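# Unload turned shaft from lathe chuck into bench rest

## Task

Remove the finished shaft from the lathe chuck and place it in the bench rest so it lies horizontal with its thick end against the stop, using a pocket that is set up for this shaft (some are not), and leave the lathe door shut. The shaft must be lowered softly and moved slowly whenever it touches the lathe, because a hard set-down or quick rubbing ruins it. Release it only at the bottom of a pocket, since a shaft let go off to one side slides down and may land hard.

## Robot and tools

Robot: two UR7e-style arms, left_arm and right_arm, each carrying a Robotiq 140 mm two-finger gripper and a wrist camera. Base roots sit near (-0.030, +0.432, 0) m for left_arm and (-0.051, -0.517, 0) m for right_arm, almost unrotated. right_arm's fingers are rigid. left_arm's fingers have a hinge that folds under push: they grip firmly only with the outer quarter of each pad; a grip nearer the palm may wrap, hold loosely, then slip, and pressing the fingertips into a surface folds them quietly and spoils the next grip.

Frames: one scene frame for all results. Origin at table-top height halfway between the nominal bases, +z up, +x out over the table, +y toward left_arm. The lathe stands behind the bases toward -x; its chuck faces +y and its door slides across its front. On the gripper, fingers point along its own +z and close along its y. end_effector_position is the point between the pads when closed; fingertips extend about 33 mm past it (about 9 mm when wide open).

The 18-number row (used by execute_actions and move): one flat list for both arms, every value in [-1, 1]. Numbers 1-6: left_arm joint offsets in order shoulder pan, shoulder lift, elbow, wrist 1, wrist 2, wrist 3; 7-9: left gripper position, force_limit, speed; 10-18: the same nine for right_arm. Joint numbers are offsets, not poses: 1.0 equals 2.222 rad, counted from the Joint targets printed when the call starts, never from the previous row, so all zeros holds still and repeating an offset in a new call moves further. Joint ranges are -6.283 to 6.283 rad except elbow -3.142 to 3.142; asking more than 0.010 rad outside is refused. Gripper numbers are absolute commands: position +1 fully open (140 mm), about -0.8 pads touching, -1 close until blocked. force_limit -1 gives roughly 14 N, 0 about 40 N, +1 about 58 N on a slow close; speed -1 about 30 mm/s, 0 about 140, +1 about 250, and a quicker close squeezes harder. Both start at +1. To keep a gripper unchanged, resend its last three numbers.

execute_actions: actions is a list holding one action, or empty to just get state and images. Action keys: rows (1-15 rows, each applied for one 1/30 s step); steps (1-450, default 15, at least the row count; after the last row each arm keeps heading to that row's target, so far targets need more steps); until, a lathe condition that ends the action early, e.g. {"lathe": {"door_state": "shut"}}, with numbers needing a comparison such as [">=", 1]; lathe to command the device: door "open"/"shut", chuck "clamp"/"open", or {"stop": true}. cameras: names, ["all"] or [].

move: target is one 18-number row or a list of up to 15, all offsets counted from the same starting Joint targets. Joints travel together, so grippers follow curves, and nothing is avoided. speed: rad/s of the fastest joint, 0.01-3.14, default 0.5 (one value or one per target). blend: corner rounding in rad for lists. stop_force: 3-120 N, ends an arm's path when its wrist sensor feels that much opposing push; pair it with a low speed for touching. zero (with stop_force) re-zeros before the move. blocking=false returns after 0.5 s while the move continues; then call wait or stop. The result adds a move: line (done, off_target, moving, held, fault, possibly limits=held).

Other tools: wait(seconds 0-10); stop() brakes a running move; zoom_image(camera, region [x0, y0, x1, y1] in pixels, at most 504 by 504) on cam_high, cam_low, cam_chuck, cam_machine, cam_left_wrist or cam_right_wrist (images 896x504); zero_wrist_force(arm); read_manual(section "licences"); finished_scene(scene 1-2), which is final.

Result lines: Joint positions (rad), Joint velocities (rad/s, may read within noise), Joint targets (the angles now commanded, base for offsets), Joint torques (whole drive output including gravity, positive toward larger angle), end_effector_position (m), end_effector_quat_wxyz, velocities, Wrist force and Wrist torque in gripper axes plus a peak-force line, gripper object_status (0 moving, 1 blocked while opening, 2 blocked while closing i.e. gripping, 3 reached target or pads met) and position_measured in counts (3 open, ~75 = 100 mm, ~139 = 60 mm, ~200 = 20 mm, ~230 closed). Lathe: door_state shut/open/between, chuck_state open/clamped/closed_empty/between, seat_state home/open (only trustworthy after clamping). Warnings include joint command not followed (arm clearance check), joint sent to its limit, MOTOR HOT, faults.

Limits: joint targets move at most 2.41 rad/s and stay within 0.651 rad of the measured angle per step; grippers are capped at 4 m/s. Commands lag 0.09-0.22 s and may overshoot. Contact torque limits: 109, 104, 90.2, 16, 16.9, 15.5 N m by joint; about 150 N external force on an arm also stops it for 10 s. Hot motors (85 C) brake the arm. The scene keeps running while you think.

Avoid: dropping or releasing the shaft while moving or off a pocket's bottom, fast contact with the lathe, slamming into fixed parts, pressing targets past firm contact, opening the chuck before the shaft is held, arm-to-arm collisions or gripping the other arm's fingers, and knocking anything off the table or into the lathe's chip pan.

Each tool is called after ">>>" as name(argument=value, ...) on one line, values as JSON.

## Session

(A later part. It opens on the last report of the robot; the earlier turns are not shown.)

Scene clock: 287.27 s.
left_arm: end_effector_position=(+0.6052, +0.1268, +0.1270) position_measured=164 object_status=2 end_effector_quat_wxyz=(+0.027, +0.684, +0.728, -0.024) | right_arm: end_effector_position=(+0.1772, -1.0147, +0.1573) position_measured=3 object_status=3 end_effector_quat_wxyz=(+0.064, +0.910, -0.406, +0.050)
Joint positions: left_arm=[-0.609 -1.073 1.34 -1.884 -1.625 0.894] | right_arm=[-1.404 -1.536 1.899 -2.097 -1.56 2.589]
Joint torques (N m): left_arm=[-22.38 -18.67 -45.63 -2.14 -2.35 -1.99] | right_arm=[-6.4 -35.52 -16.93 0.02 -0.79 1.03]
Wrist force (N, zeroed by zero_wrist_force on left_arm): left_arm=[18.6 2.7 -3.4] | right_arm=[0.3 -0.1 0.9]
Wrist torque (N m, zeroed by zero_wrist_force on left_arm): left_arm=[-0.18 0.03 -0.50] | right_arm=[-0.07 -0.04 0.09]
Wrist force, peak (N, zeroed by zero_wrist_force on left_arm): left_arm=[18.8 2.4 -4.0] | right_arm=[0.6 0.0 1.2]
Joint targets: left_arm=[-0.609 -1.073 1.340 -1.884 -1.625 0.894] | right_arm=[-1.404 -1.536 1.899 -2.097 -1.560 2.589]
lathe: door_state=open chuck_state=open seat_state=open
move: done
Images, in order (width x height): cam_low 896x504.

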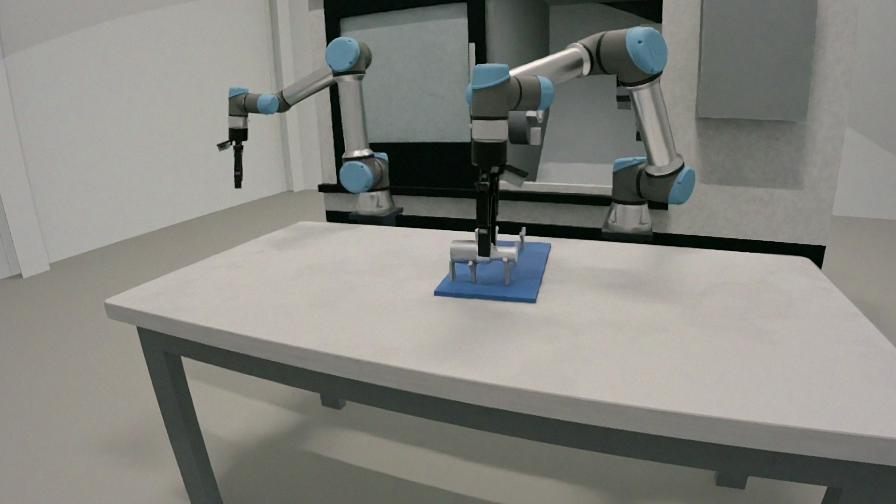

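>>> move(target=[[-0.00079,0.0007,-0.0011,0.0004,0,-0.00079,-1,0.4,-1,0,0,0,0,0,0,1,1,1]], speed=0.01, stop_force=7)

Scene clock: 297.07 s.
left_arm: end_effector_position=(+0.6052, +0.1261, +0.1270) position_measured=164 object_status=2 end_effector_quat_wxyz=(+0.027, +0.684, +0.728, -0.024) | right_arm: end_effector_position=(+0.1772, -1.0147, +0.1573) position_measured=3 object_status=3 end_effector_quat_wxyz=(+0.064, +0.910, -0.406, +0.050)
Joint positions: left_arm=[-0.61 -1.073 1.339 -1.883 -1.625 0.893] | right_arm=[-1.404 -1.536 1.899 -2.097 -1.56 2.589]
Joint torques (N m): left_arm=[-9.58 -32.35 -23.69 -6.04 -2.2 1.94] | right_arm=[-7.03 -34.8 -17.1 0.11 -0.81 1.13]
Wrist force (N, zeroed by zero_wrist_force on left_arm): left_arm=[26.8 1.0 -7.7] | right_arm=[0.4 0.0 0.7]
Wrist torque (N m, zeroed by zero_wrist_force on left_arm): left_arm=[-0.16 0.08 -0.53] | right_arm=[-0.06 -0.07 0.09]
Wrist force, peak (N, zeroed by zero_wrist_force on left_arm): left_arm=[27.0 0.9 -8.3] | right_arm=[0.5 -0.2 1.5]
Joint targets: left_arm=[-0.610 -1.073 1.339 -1.883 -1.625 0.893] | right_arm=[-1.404 -1.536 1.899 -2.097 -1.560 2.589]
lathe: door_state=open chuck_state=open seat_state=open
move: contact (left_arm)

>>> move(target=[[0.0027,-0.0003,0.0000,0.0003,0,0,-1,0.4,-1,0,0,0,0,0,0,1,1,1]], speed=0.01)

Scene clock: 300.70 s.
left_arm: end_effector_position=(+0.6068, +0.1300, +0.1274) position_measured=164 object_status=2 end_effector_quat_wxyz=(+0.027, +0.682, +0.730, -0.024) | right_arm: end_effector_position=(+0.1772, -1.0147, +0.1573) position_measured=3 object_status=3 end_effector_quat_wxyz=(+0.064, +0.910, -0.406, +0.050)
Joint positions: left_arm=[-0.604 -1.073 1.339 -1.883 -1.625 0.893] | right_arm=[-1.404 -1.536 1.899 -2.097 -1.56 2.589]
Joint torques (N m): left_arm=[5.17 -77.92 -7.52 -2.03 -2.2 2.21] | right_arm=[-6.57 -35.13 -17.81 0.23 -0.79 1.13]
Wrist force (N, zeroed by zero_wrist_force on left_arm): left_arm=[5.2 -4.1 0.3] | right_arm=[0.6 0.1 0.9]
Wrist torque (N m, zeroed by zero_wrist_force on left_arm): left_arm=[0.13 0.01 -0.36] | right_arm=[-0.04 -0.11 0.09]
Wrist force, peak (N, zeroed by zero_wrist_force on left_arm): left_arm=[27.2 1.0 -8.3] | right_arm=[0.6 -0.2 1.1]
Joint targets: left_arm=[-0.604 -1.073 1.339 -1.883 -1.625 0.893] | right_arm=[-1.404 -1.536 1.899 -2.097 -1.560 2.589]
lathe: door_state=open chuck_state=open seat_state=open
move: done

>>> move(target=[[0,-0.0004,0.0005,-0.0001,0,0,-1,0.4,-1,0,0,0,0,0,0,1,1,1]], speed=0.01)

Scene clock: 304.33 s.
left_arm: end_effector_position=(+0.6066, +0.1303, +0.1275) position_measured=164 object_status=2 end_effector_quat_wxyz=(+0.027, +0.682, +0.730, -0.024) | right_arm: end_effector_position=(+0.1772, -1.0147, +0.1573) position_measured=3 object_status=3 end_effector_quat_wxyz=(+0.064, +0.910, -0.406, +0.050)
Joint positions: left_arm=[-0.604 -1.074 1.34 -1.883 -1.625 0.893] | right_arm=[-1.404 -1.536 1.899 -2.097 -1.56 2.589]
Joint torques (N m): left_arm=[5.82 -83.8 -5.89 -5.82 -2.16 2.2] | right_arm=[-6.88 -34.72 -16.85 0.17 -0.68 1.13]
Wrist force (N, zeroed by zero_wrist_force on left_arm): left_arm=[0.4 0.1 3.9] | right_arm=[0.4 -0.2 0.8]
Wrist torque (N m, zeroed by zero_wrist_force on left_arm): left_arm=[-0.32 0.09 -0.33] | right_arm=[-0.09 -0.08 0.09]
Wrist force, peak (N, zeroed by zero_wrist_force on left_arm): left_arm=[5.3 -4.1 0.0] | right_arm=[0.3 -0.3 1.5]
Joint targets: left_arm=[-0.604 -1.074 1.340 -1.883 -1.625 0.893] | right_arm=[-1.404 -1.536 1.899 -2.097 -1.560 2.589]
lathe: door_state=open chuck_state=open seat_state=open
move: done

>>> move(target=[[0,0,0.0004,-0.0004,0,0,-1,0.4,-1,0,0,0,0,0,0,1,1,1]], speed=0.01, cameras=["cam_low","cam_high"])

>>> zoom_image(camera="cam_low", region=[440, 225, 530, 285])

>>> zoom_image(camera="cam_high", region=[405, 190, 485, 270])

Scene clock: 308.37 s.
left_arm: end_effector_position=(+0.6065, +0.1303, +0.1272) position_measured=164 object_status=2 end_effector_quat_wxyz=(+0.027, +0.682, +0.730, -0.024) | right_arm: end_effector_position=(+0.1772, -1.0147, +0.1573) position_measured=3 object_status=3 end_effector_quat_wxyz=(+0.064, +0.910, -0.406, +0.050)
Joint positions: left_arm=[-0.604 -1.074 1.341 -1.884 -1.625 0.893] | right_arm=[-1.404 -1.536 1.899 -2.097 -1.56 2.589]
Joint torques (N m): left_arm=[4.84 -79.24 -4.52 -5.95 -2.14 2.25] | right_arm=[-6.04 -35.13 -18.19 0.05 -0.91 0.96]
Wrist force (N, zeroed by zero_wrist_force on left_arm): left_arm=[0.4 -0.8 0.4] | right_arm=[0.3 0.1 1.2]
Wrist torque (N m, zeroed by zero_wrist_force on left_arm): left_arm=[-0.21 0.09 -0.33] | right_arm=[-0.04 -0.05 0.09]
Wrist force, peak (N, zeroed by zero_wrist_force on left_arm): left_arm=[-0.2 0.5 5.2] | right_arm=[0.6 -0.1 1.4]
Joint targets: left_arm=[-0.604 -1.074 1.341 -1.884 -1.625 0.893] | right_arm=[-1.404 -1.536 1.899 -2.097 -1.560 2.589]
lathe: door_state=open chuck_state=open seat_state=open
move: done
Images, in order (width x height): cam_high 896x504, cam_low 896x504.

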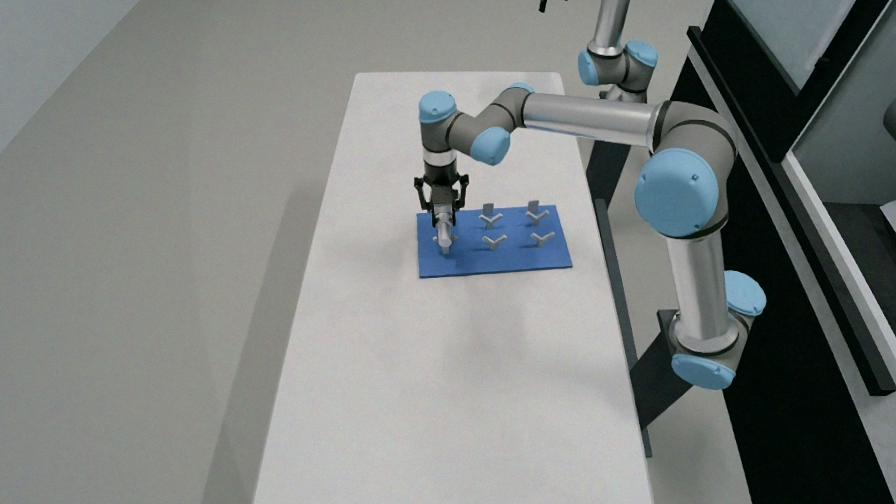

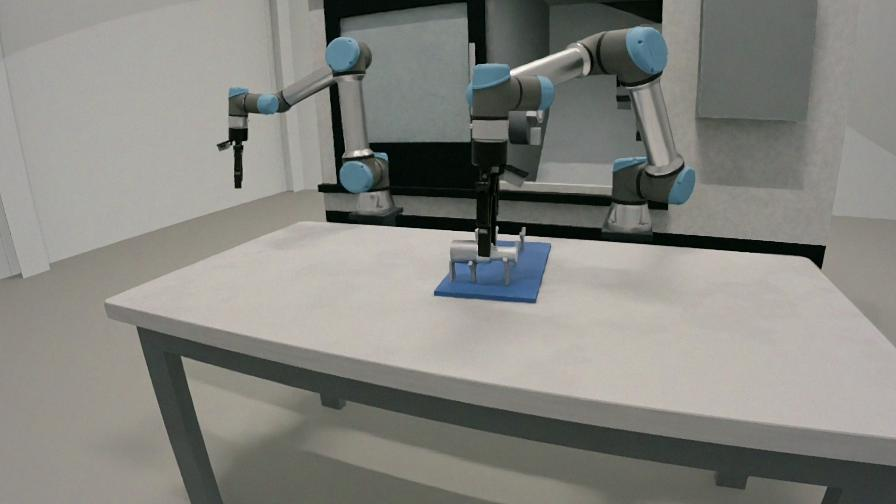

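Scaled by 5.600 from the camera's 896x504 image, which has a finer 1280x720 frame.

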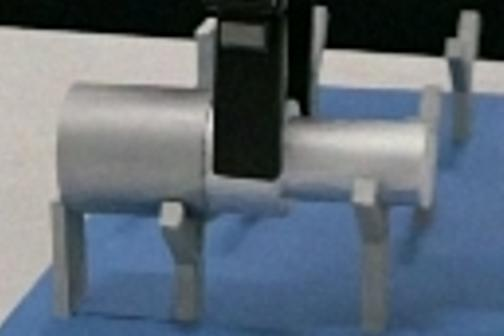

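Scaled by 6.300 from the camera's 896x504 image, which has a finer 1280x720 frame.

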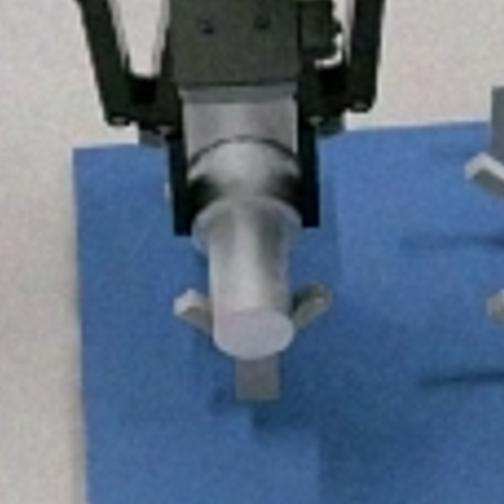

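>>> execute_actions(actions=[{"rows":[[0,0,0,0,0,0,-0.1,0.4,-1,0,0,0,0,0,0,1,1,1]],"steps":45}], cameras=["cam_low","cam_high"])

>>> zoom_image(camera="cam_high", region=[405, 190, 485, 270])

>>> zoom_image(camera="cam_low", region=[440, 225, 530, 285])

Scene clock: 312.47 s.
left_arm: end_effector_position=(+0.6065, +0.1303, +0.1272) position_measured=141 object_status=3 end_effector_quat_wxyz=(+0.027, +0.682, +0.730, -0.024) | right_arm: end_effector_position=(+0.1772, -1.0147, +0.1573) position_measured=3 object_status=3 end_effector_quat_wxyz=(+0.064, +0.910, -0.406, +0.050)
Joint positions: left_arm=[-0.604 -1.074 1.341 -1.884 -1.625 0.893] | right_arm=[-1.404 -1.536 1.899 -2.097 -1.56 2.589]
Joint torques (N m): left_arm=[5.12 -46.15 -16.73 -0.65 -2.11 2.17] | right_arm=[-5.54 -34.61 -18.55 0.16 -0.69 1.08]
Wrist force (N, zeroed by zero_wrist_force on left_arm): left_arm=[-0.2 -1.4 0.8] | right_arm=[0.3 0.2 0.9]
Wrist torque (N m, zeroed by zero_wrist_force on left_arm): left_arm=[-0.21 -0.08 -0.17] | right_arm=[-0.02 -0.05 0.10]
Wrist force, peak (N, zeroed by zero_wrist_force on left_arm): left_arm=[-0.7 0.9 5.2] | right_arm=[0.8 -0.6 1.0]
Joint targets: left_arm=[-0.604 -1.074 1.341 -1.884 -1.625 0.893] | right_arm=[-1.404 -1.536 1.899 -2.097 -1.560 2.589]
lathe: door_state=open chuck_state=open seat_state=open
Images, in order (width x height): cam_high 896x504, cam_low 896x504.

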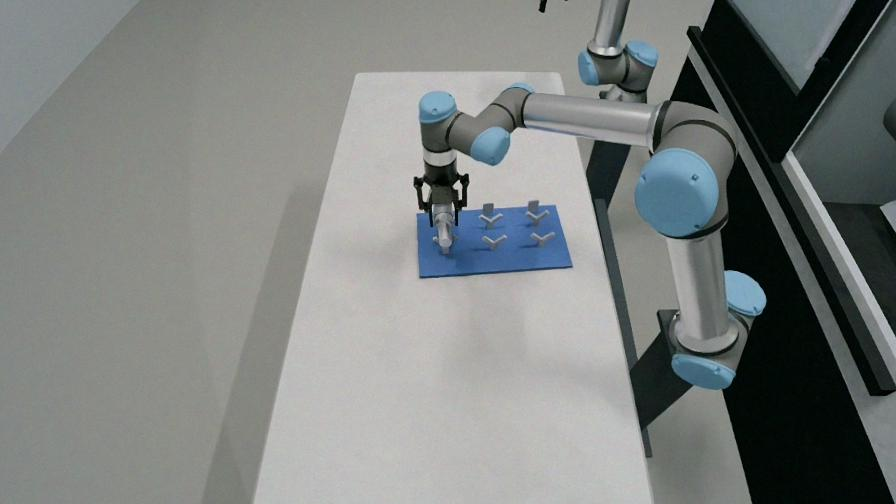

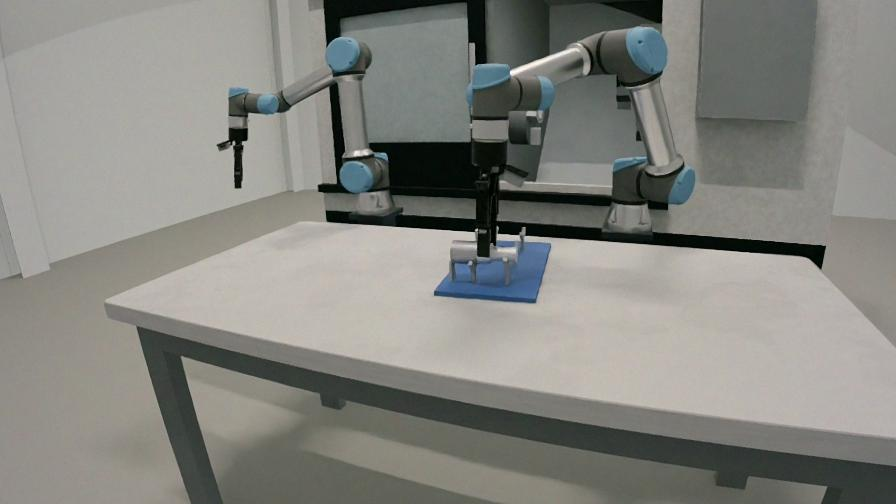

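Scaled by 6.300 from the camera's 896x504 image, which has a finer 1280x720 frame.

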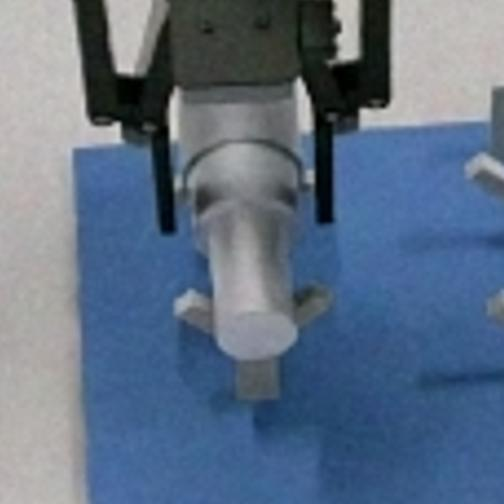

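Scaled by 5.600 from the camera's 896x504 image, which has a finer 1280x720 frame.

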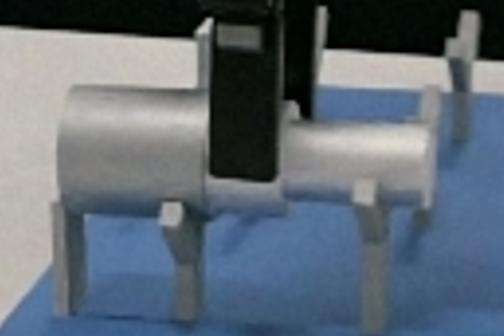

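>>> move(target=[[0,-0.00765,-0.02385,0.0315,0,0,-0.1,0.4,-1,0,0,0,0,0,0,1,1,1],[0,-0.01466,-0.06528,0.07995,0,0,-0.1,0.4,-1,0,0,0,0,0,0,1,1,1]], speed=[0.05,0.2], cameras=["cam_low","cam_high"])

>>> zoom_image(camera="cam_low", region=[440, 225, 530, 285])

>>> zoom_image(camera="cam_high", region=[405, 190, 485, 270])

Scene clock: 336.47 s.
left_arm: end_effector_position=(+0.6065, +0.1303, +0.2019) position_measured=141 object_status=3 end_effector_quat_wxyz=(+0.027, +0.682, +0.730, -0.024) | right_arm: end_effector_position=(+0.1772, -1.0147, +0.1573) position_measured=3 object_status=3 end_effector_quat_wxyz=(+0.064, +0.910, -0.406, +0.050)
Joint positions: left_arm=[-0.604 -1.107 1.196 -1.706 -1.625 0.893] | right_arm=[-1.404 -1.536 1.899 -2.097 -1.56 2.589]
Joint torques (N m): left_arm=[3.44 -79.69 -43.41 -0.55 -1.92 2.12] | right_arm=[-5.87 -33.81 -17.82 0.12 -0.72 1.05]
Wrist force (N, zeroed by zero_wrist_force on left_arm): left_arm=[-0.1 -1.6 0.8] | right_arm=[0.3 -0.1 1.1]
Wrist torque (N m, zeroed by zero_wrist_force on left_arm): left_arm=[-0.17 -0.11 -0.20] | right_arm=[-0.07 -0.05 0.09]
Wrist force, peak (N, zeroed by zero_wrist_force on left_arm): left_arm=[0.0 -1.2 2.2] | right_arm=[0.5 0.1 1.4]
Joint targets: left_arm=[-0.604 -1.107 1.196 -1.706 -1.625 0.893] | right_arm=[-1.404 -1.536 1.899 -2.097 -1.560 2.589]
lathe: door_state=open chuck_state=open seat_state=open
move: done
Images, in order (width x height): cam_high 896x504, cam_low 896x504.

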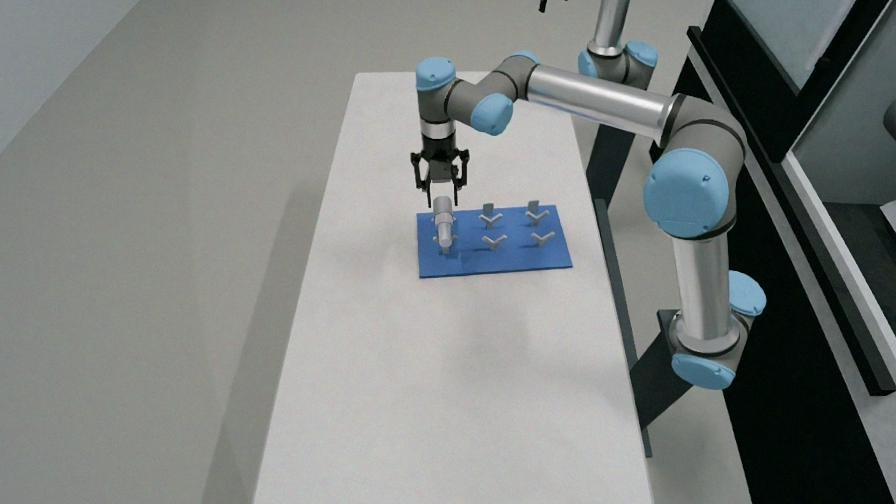

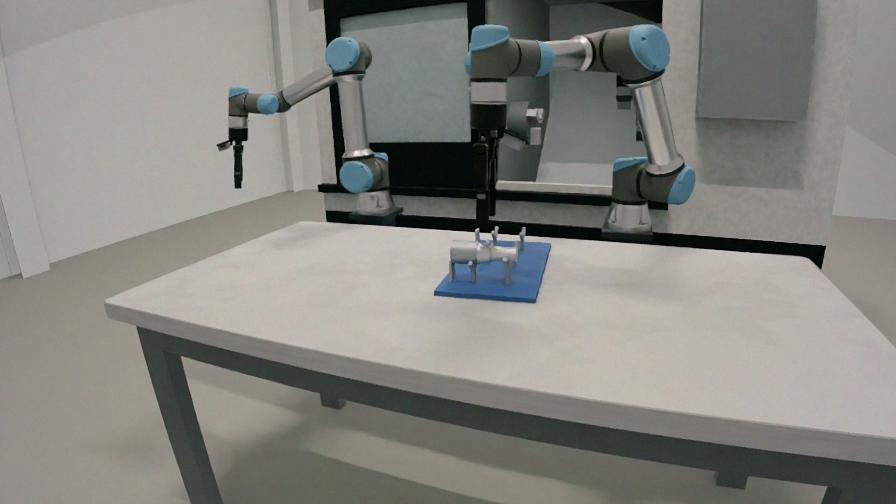

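Scaled by 5.600 from the camera's 896x504 image, which has a finer 1280x720 frame.

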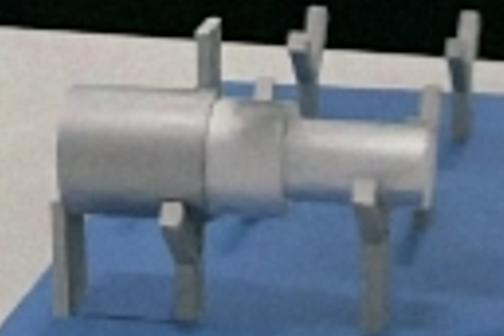

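Scaled by 6.300 from the camera's 896x504 image, which has a finer 1280x720 frame.

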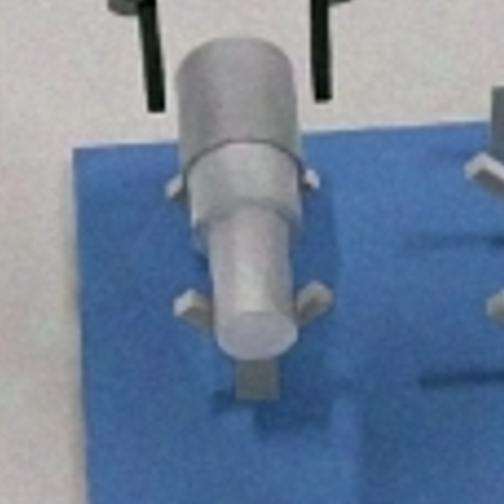

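>>> execute_actions(actions=[{"lathe":{"door":"shut"},"rows":[[0,0,0,0,0,0,-1,0.4,-0.3,0,0,0,0,0,0,1,1,1]],"steps":40}])

>>> move(target=[[0.05716,-0.04734,0.06788,-0.02055,0,0.0527,-1,0.4,-0.3,0,0,0,0,0,0,1,1,1]], speed=0.15, cameras=["cam_low","cam_high"])

Scene clock: 342.50 s.
left_arm: end_effector_position=(+0.6065, +0.1303, +0.2020) position_measured=233 object_status=3 end_effector_quat_wxyz=(+0.027, +0.682, +0.730, -0.024) | right_arm: end_effector_position=(+0.1772, -1.0147, +0.1573) position_measured=3 object_status=3 end_effector_quat_wxyz=(+0.064, +0.910, -0.406, +0.050)
Joint positions: left_arm=[-0.604 -1.107 1.196 -1.706 -1.625 0.893] | right_arm=[-1.404 -1.536 1.899 -2.097 -1.56 2.589]
Joint torques (N m): left_arm=[2.91 -79.36 -43.73 -0.53 -1.85 2.09] | right_arm=[-5.29 -33.64 -17.82 0.14 -0.9 1.24]
Wrist force (N, zeroed by zero_wrist_force on left_arm): left_arm=[0.1 -1.5 1.0] | right_arm=[0.5 -0.2 0.8]
Wrist torque (N m, zeroed by zero_wrist_force on left_arm): left_arm=[-0.15 -0.15 -0.20] | right_arm=[-0.09 -0.11 0.10]
Wrist force, peak (N, zeroed by zero_wrist_force on left_arm): left_arm=[-0.2 -1.6 1.2] | right_arm=[0.7 -0.1 1.3]
Joint targets: left_arm=[-0.604 -1.107 1.196 -1.706 -1.625 0.893] | right_arm=[-1.404 -1.536 1.899 -2.097 -1.560 2.589]
lathe: door_state=between chuck_state=open seat_state=open

Scene clock: 344.00 s.
left_arm: end_effector_position=(+0.6016, +0.2332, +0.2021) position_measured=233 object_status=3 end_effector_quat_wxyz=(+0.029, +0.679, +0.734, -0.020) | right_arm: end_effector_position=(+0.1772, -1.0147, +0.1573) position_measured=3 object_status=3 end_effector_quat_wxyz=(+0.064, +0.910, -0.406, +0.050)
Joint positions: left_arm=[-0.477 -1.212 1.346 -1.752 -1.625 1.01] | right_arm=[-1.404 -1.536 1.899 -2.097 -1.56 2.589]
Joint torques (N m): left_arm=[7.94 -73.59 -5.17 -5.8 -0.92 2.7] | right_arm=[-5.69 -32.86 -17.49 0.07 -0.86 1.09]
Wrist force (N, zeroed by zero_wrist_force on left_arm): left_arm=[-0.3 -1.1 1.0] | right_arm=[0.5 0.0 0.8]
Wrist torque (N m, zeroed by zero_wrist_force on left_arm): left_arm=[-0.10 -0.01 -0.29] | right_arm=[-0.05 -0.08 0.10]
Wrist force, peak (N, zeroed by zero_wrist_force on left_arm): left_arm=[-3.5 -2.3 1.1] | right_arm=[0.6 0.0 1.3]
Joint targets: left_arm=[-0.477 -1.212 1.347 -1.752 -1.625 1.010] | right_arm=[-1.404 -1.536 1.899 -2.097 -1.560 2.589]
lathe: door_state=shut chuck_state=open seat_state=open
move: done
Images, in order (width x height): cam_high 896x504, cam_low 896x504.

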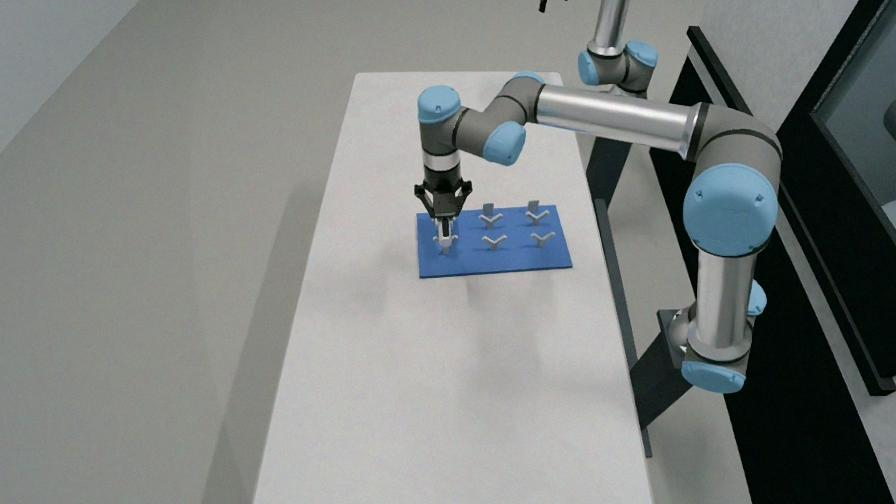

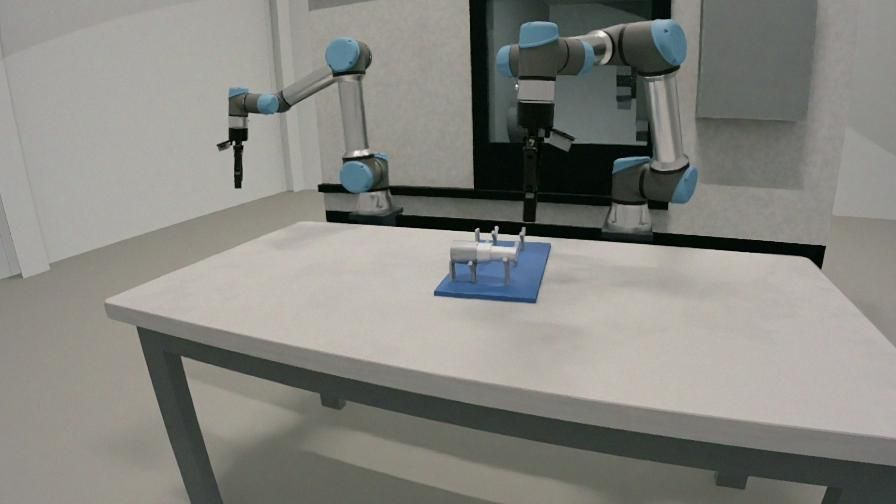

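>>> move(target=[[0,0.0189,0.065,-0.0839,0,0,-1,0.4,-0.3,0,0,0,0,0,0,1,1,1]], speed=0.12, cameras=["cam_low","cam_high"])

>>> zoom_image(camera="cam_low", region=[440, 205, 560, 285])

>>> zoom_image(camera="cam_high", region=[405, 190, 485, 270])

Scene clock: 348.43 s.
left_arm: end_effector_position=(+0.6017, +0.2332, +0.1245) position_measured=233 object_status=3 end_effector_quat_wxyz=(+0.029, +0.679, +0.734, -0.020) | right_arm: end_effector_position=(+0.1772, -1.0147, +0.1573) position_measured=3 object_status=3 end_effector_quat_wxyz=(+0.064, +0.910, -0.406, +0.050)
Joint positions: left_arm=[-0.477 -1.17 1.491 -1.938 -1.625 1.01] | right_arm=[-1.404 -1.536 1.899 -2.097 -1.56 2.589]
Joint torques (N m): left_arm=[4.78 -17.41 -4.87 -5.96 2.23 2.77] | right_arm=[-5.93 -32.82 -18.77 0.26 -0.85 0.96]
Wrist force (N, zeroed by zero_wrist_force on left_arm): left_arm=[-0.1 -1.2 0.8] | right_arm=[0.4 0.0 0.8]
Wrist torque (N m, zeroed by zero_wrist_force on left_arm): left_arm=[-0.13 -0.05 -0.30] | right_arm=[-0.05 -0.07 0.09]
Wrist force, peak (N, zeroed by zero_wrist_force on left_arm): left_arm=[0.0 -1.4 1.6] | right_arm=[0.7 -0.3 1.3]
Joint targets: left_arm=[-0.477 -1.170 1.491 -1.938 -1.625 1.010] | right_arm=[-1.404 -1.536 1.899 -2.097 -1.560 2.589]
lathe: door_state=shut chuck_state=open seat_state=open
move: done
Images, in order (width x height): cam_high 896x504, cam_low 896x504.

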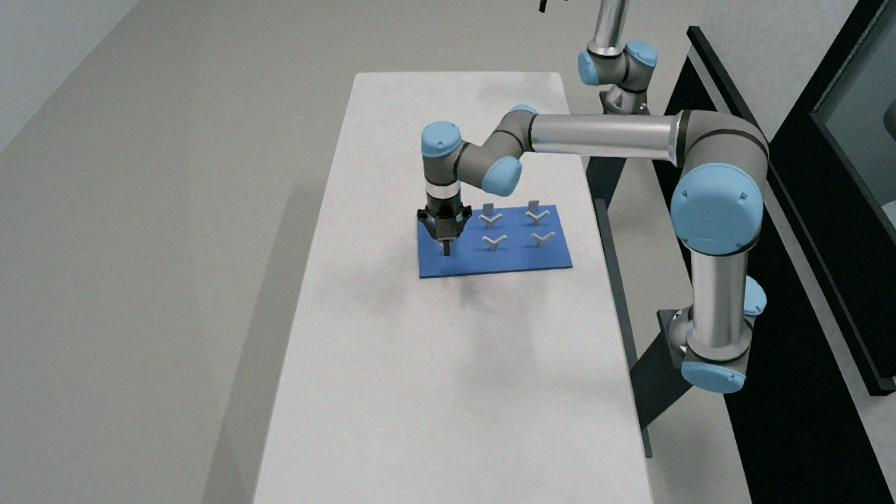

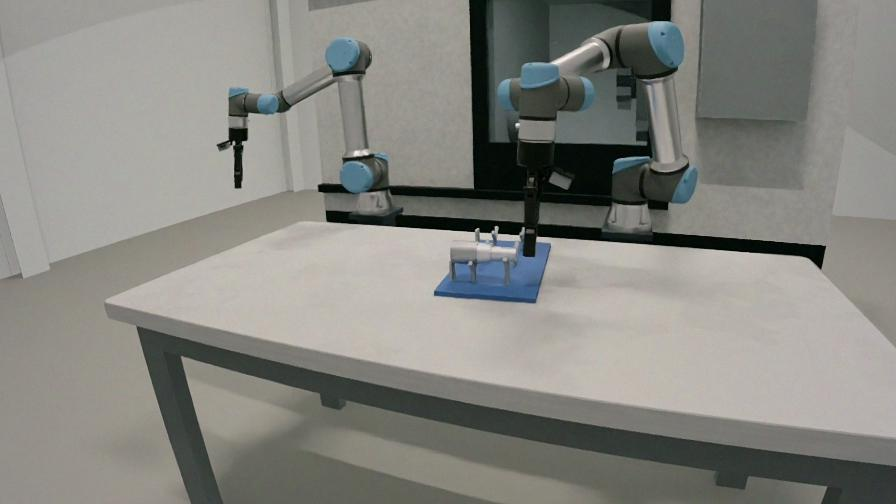

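Scaled by 4.200 from the camera's 896x504 image, which has a finer 1280x720 frame.

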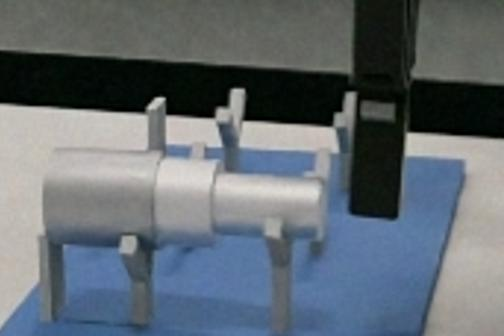

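Scaled by 6.300 from the camera's 896x504 image, which has a finer 1280x720 frame.

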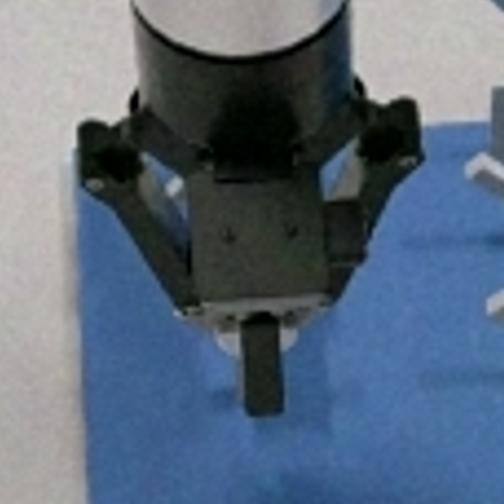

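>>> move(target=[[-0.0068,0,0,0,0,0,-1,0.4,-0.3,0,0,0,0,0,0,1,1,1],[-0.0173,0.00675,-0.00977,0.0030,0,-0.0106,-1,0.4,-0.3,0,0,0,0,0,0,1,1,1]], speed=[0.03,0.01], stop_force=5, cameras=["cam_low","cam_high"])

>>> zoom_image(camera="cam_low", region=[440, 225, 530, 285])

Scene clock: 359.17 s.
left_arm: end_effector_position=(+0.5993, +0.2080, +0.1244) position_measured=233 object_status=3 end_effector_quat_wxyz=(+0.029, +0.684, +0.729, -0.021) | right_arm: end_effector_position=(+0.1772, -1.0147, +0.1573) position_measured=3 object_status=3 end_effector_quat_wxyz=(+0.064, +0.910, -0.406, +0.050)
Joint positions: left_arm=[-0.513 -1.157 1.472 -1.932 -1.625 0.989] | right_arm=[-1.404 -1.536 1.899 -2.097 -1.56 2.589]
Joint torques (N m): left_arm=[4.84 -69.78 -5.05 -7.22 -3.59 2.13] | right_arm=[-4.63 -33.93 -18.23 0.03 -0.93 1.19]
Wrist force (N, zeroed by zero_wrist_force on left_arm): left_arm=[5.9 -1.9 -1.8] | right_arm=[0.3 0.0 1.0]
Wrist torque (N m, zeroed by zero_wrist_force on left_arm): left_arm=[-0.13 -0.01 -0.29] | right_arm=[-0.05 -0.06 0.09]
Wrist force, peak (N, zeroed by zero_wrist_force on left_arm): left_arm=[8.3 -3.3 -3.0] | right_arm=[0.6 -0.3 1.3]
Joint targets: left_arm=[-0.513 -1.157 1.472 -1.932 -1.625 0.989] | right_arm=[-1.404 -1.536 1.899 -2.097 -1.560 2.589]
lathe: door_state=shut chuck_state=open seat_state=open
move: contact (left_arm); path passed 1 of 2 targets
Images, in order (width x height): cam_high 896x504, cam_low 896x504.

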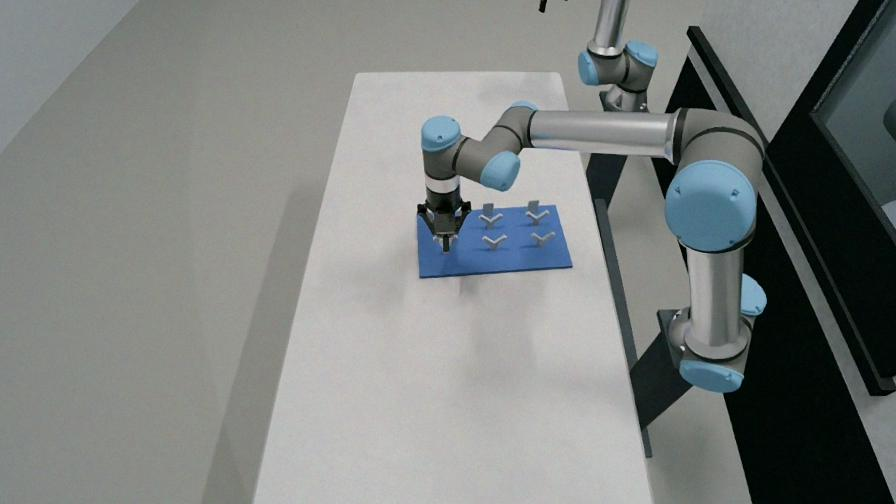

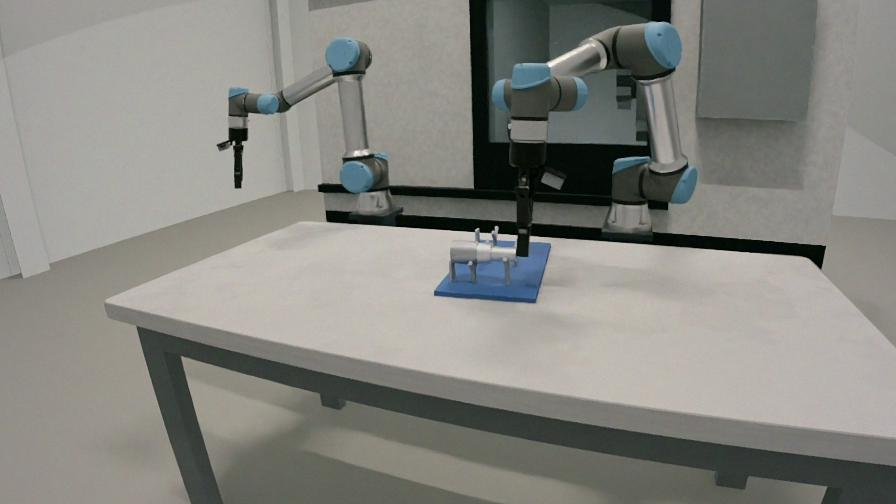

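Scaled by 5.600 from the camera's 896x504 image, which has a finer 1280x720 frame.

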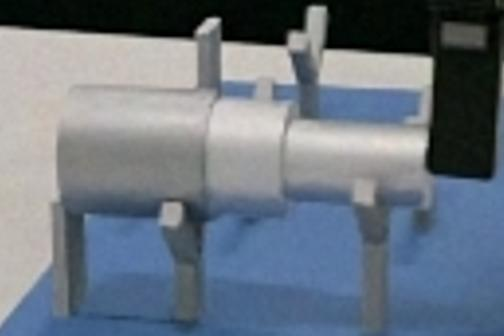

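>>> move(target=[[-0.0009,0.00056,-0.0008,0.00024,0,-0.0009,-1,0.4,-0.3,0,0,0,0,0,0,1,1,1]], speed=0.01, stop_force=5)

Scene clock: 362.77 s.
left_arm: end_effector_position=(+0.5993, +0.2070, +0.1245) position_measured=233 object_status=3 end_effector_quat_wxyz=(+0.029, +0.684, +0.729, -0.021) | right_arm: end_effector_position=(+0.1772, -1.0147, +0.1573) position_measured=3 object_status=3 end_effector_quat_wxyz=(+0.064, +0.910, -0.406, +0.050)
Joint positions: left_arm=[-0.514 -1.156 1.471 -1.932 -1.625 0.988] | right_arm=[-1.404 -1.536 1.899 -2.097 -1.56 2.589]
Joint torques (N m): left_arm=[1.22 -69.16 -6.3 -8.62 -3.62 2.16] | right_arm=[-4.79 -33.34 -18.95 0.31 -0.91 1.01]
Wrist force (N, zeroed by zero_wrist_force on left_arm): left_arm=[13.2 -3.4 -4.2] | right_arm=[0.5 -0.1 0.6]
Wrist torque (N m, zeroed by zero_wrist_force on left_arm): left_arm=[-0.16 -0.03 -0.22] | right_arm=[-0.08 -0.09 0.10]
Wrist force, peak (N, zeroed by zero_wrist_force on left_arm): left_arm=[13.3 -3.6 -4.1] | right_arm=[0.3 0.1 1.4]
Joint targets: left_arm=[-0.514 -1.156 1.471 -1.932 -1.625 0.988] | right_arm=[-1.404 -1.536 1.899 -2.097 -1.560 2.589]
lathe: door_state=shut chuck_state=open seat_state=open
move: contact (left_arm)

>>> move(target=[[0.0150,-0.003,0.0045,-0.0014,0,0.005,-1,0.4,-0.3,0,0,0,0,0,0,1,1,1],[0.0250,-0.025,-0.0600,0.0850,0,0.005,-1,0.4,-0.3,0,0,0,0,0,0,1,1,1]], speed=[0.05,0.2], cameras=["cam_low","cam_high"])

>>> zoom_image(camera="cam_low", region=[440, 225, 530, 285])

>>> zoom_image(camera="cam_high", region=[405, 190, 485, 270])

Scene clock: 370.73 s.
left_arm: end_effector_position=(+0.6057, +0.2448, +0.2055) position_measured=233 object_status=3 end_effector_quat_wxyz=(+0.030, +0.668, +0.744, -0.020) | right_arm: end_effector_position=(+0.1772, -1.0147, +0.1573) position_measured=3 object_status=3 end_effector_quat_wxyz=(+0.064, +0.910, -0.406, +0.050)
Joint positions: left_arm=[-0.458 -1.212 1.338 -1.743 -1.625 0.999] | right_arm=[-1.404 -1.536 1.899 -2.097 -1.56 2.589]
Joint torques (N m): left_arm=[7.9 -72.76 -44.66 -0.43 2.33 2.35] | right_arm=[-4.72 -32.77 -19.42 0.26 -0.82 1.22]
Wrist force (N, zeroed by zero_wrist_force on left_arm): left_arm=[0.0 -1.6 1.7] | right_arm=[0.6 -0.4 1.2]
Wrist torque (N m, zeroed by zero_wrist_force on left_arm): left_arm=[-0.18 -0.07 -0.18] | right_arm=[-0.14 -0.12 0.09]
Wrist force, peak (N, zeroed by zero_wrist_force on left_arm): left_arm=[13.4 -3.3 -4.3] | right_arm=[0.5 -0.2 1.3]
Joint targets: left_arm=[-0.458 -1.212 1.338 -1.743 -1.625 0.999] | right_arm=[-1.404 -1.536 1.899 -2.097 -1.560 2.589]
lathe: door_state=shut chuck_state=open seat_state=open
move: done
Images, in order (width x height): cam_high 896x504, cam_low 896x504.

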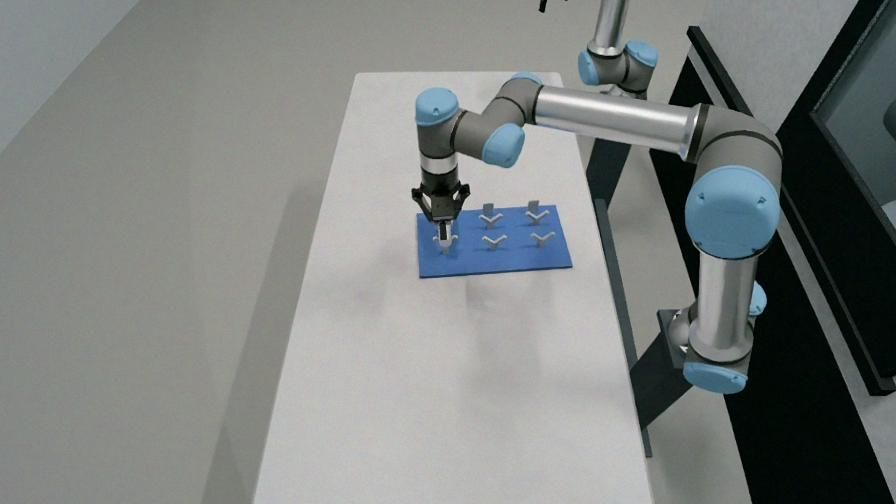

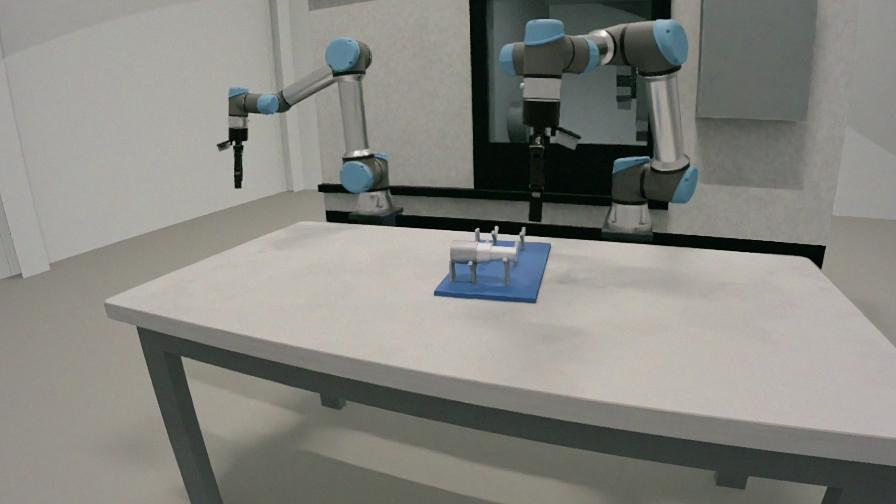

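Scaled by 5.600 from the camera's 896x504 image, which has a finer 1280x720 frame.

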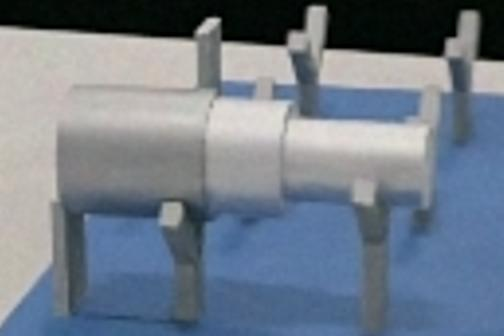

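Scaled by 6.300 from the camera's 896x504 image, which has a finer 1280x720 frame.

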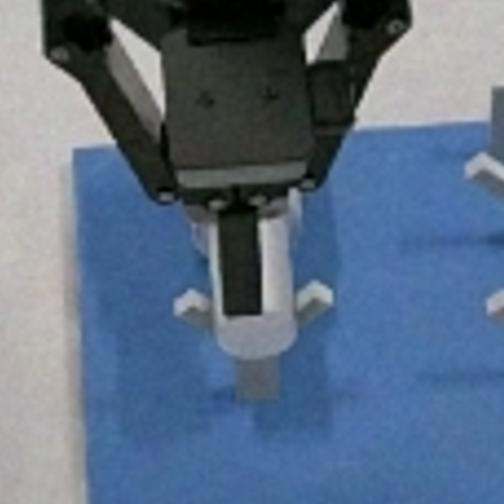

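Shaft in place at the stop, level, door shut.

>>> finished_scene(scene=2)

The scene is finished: the task was done.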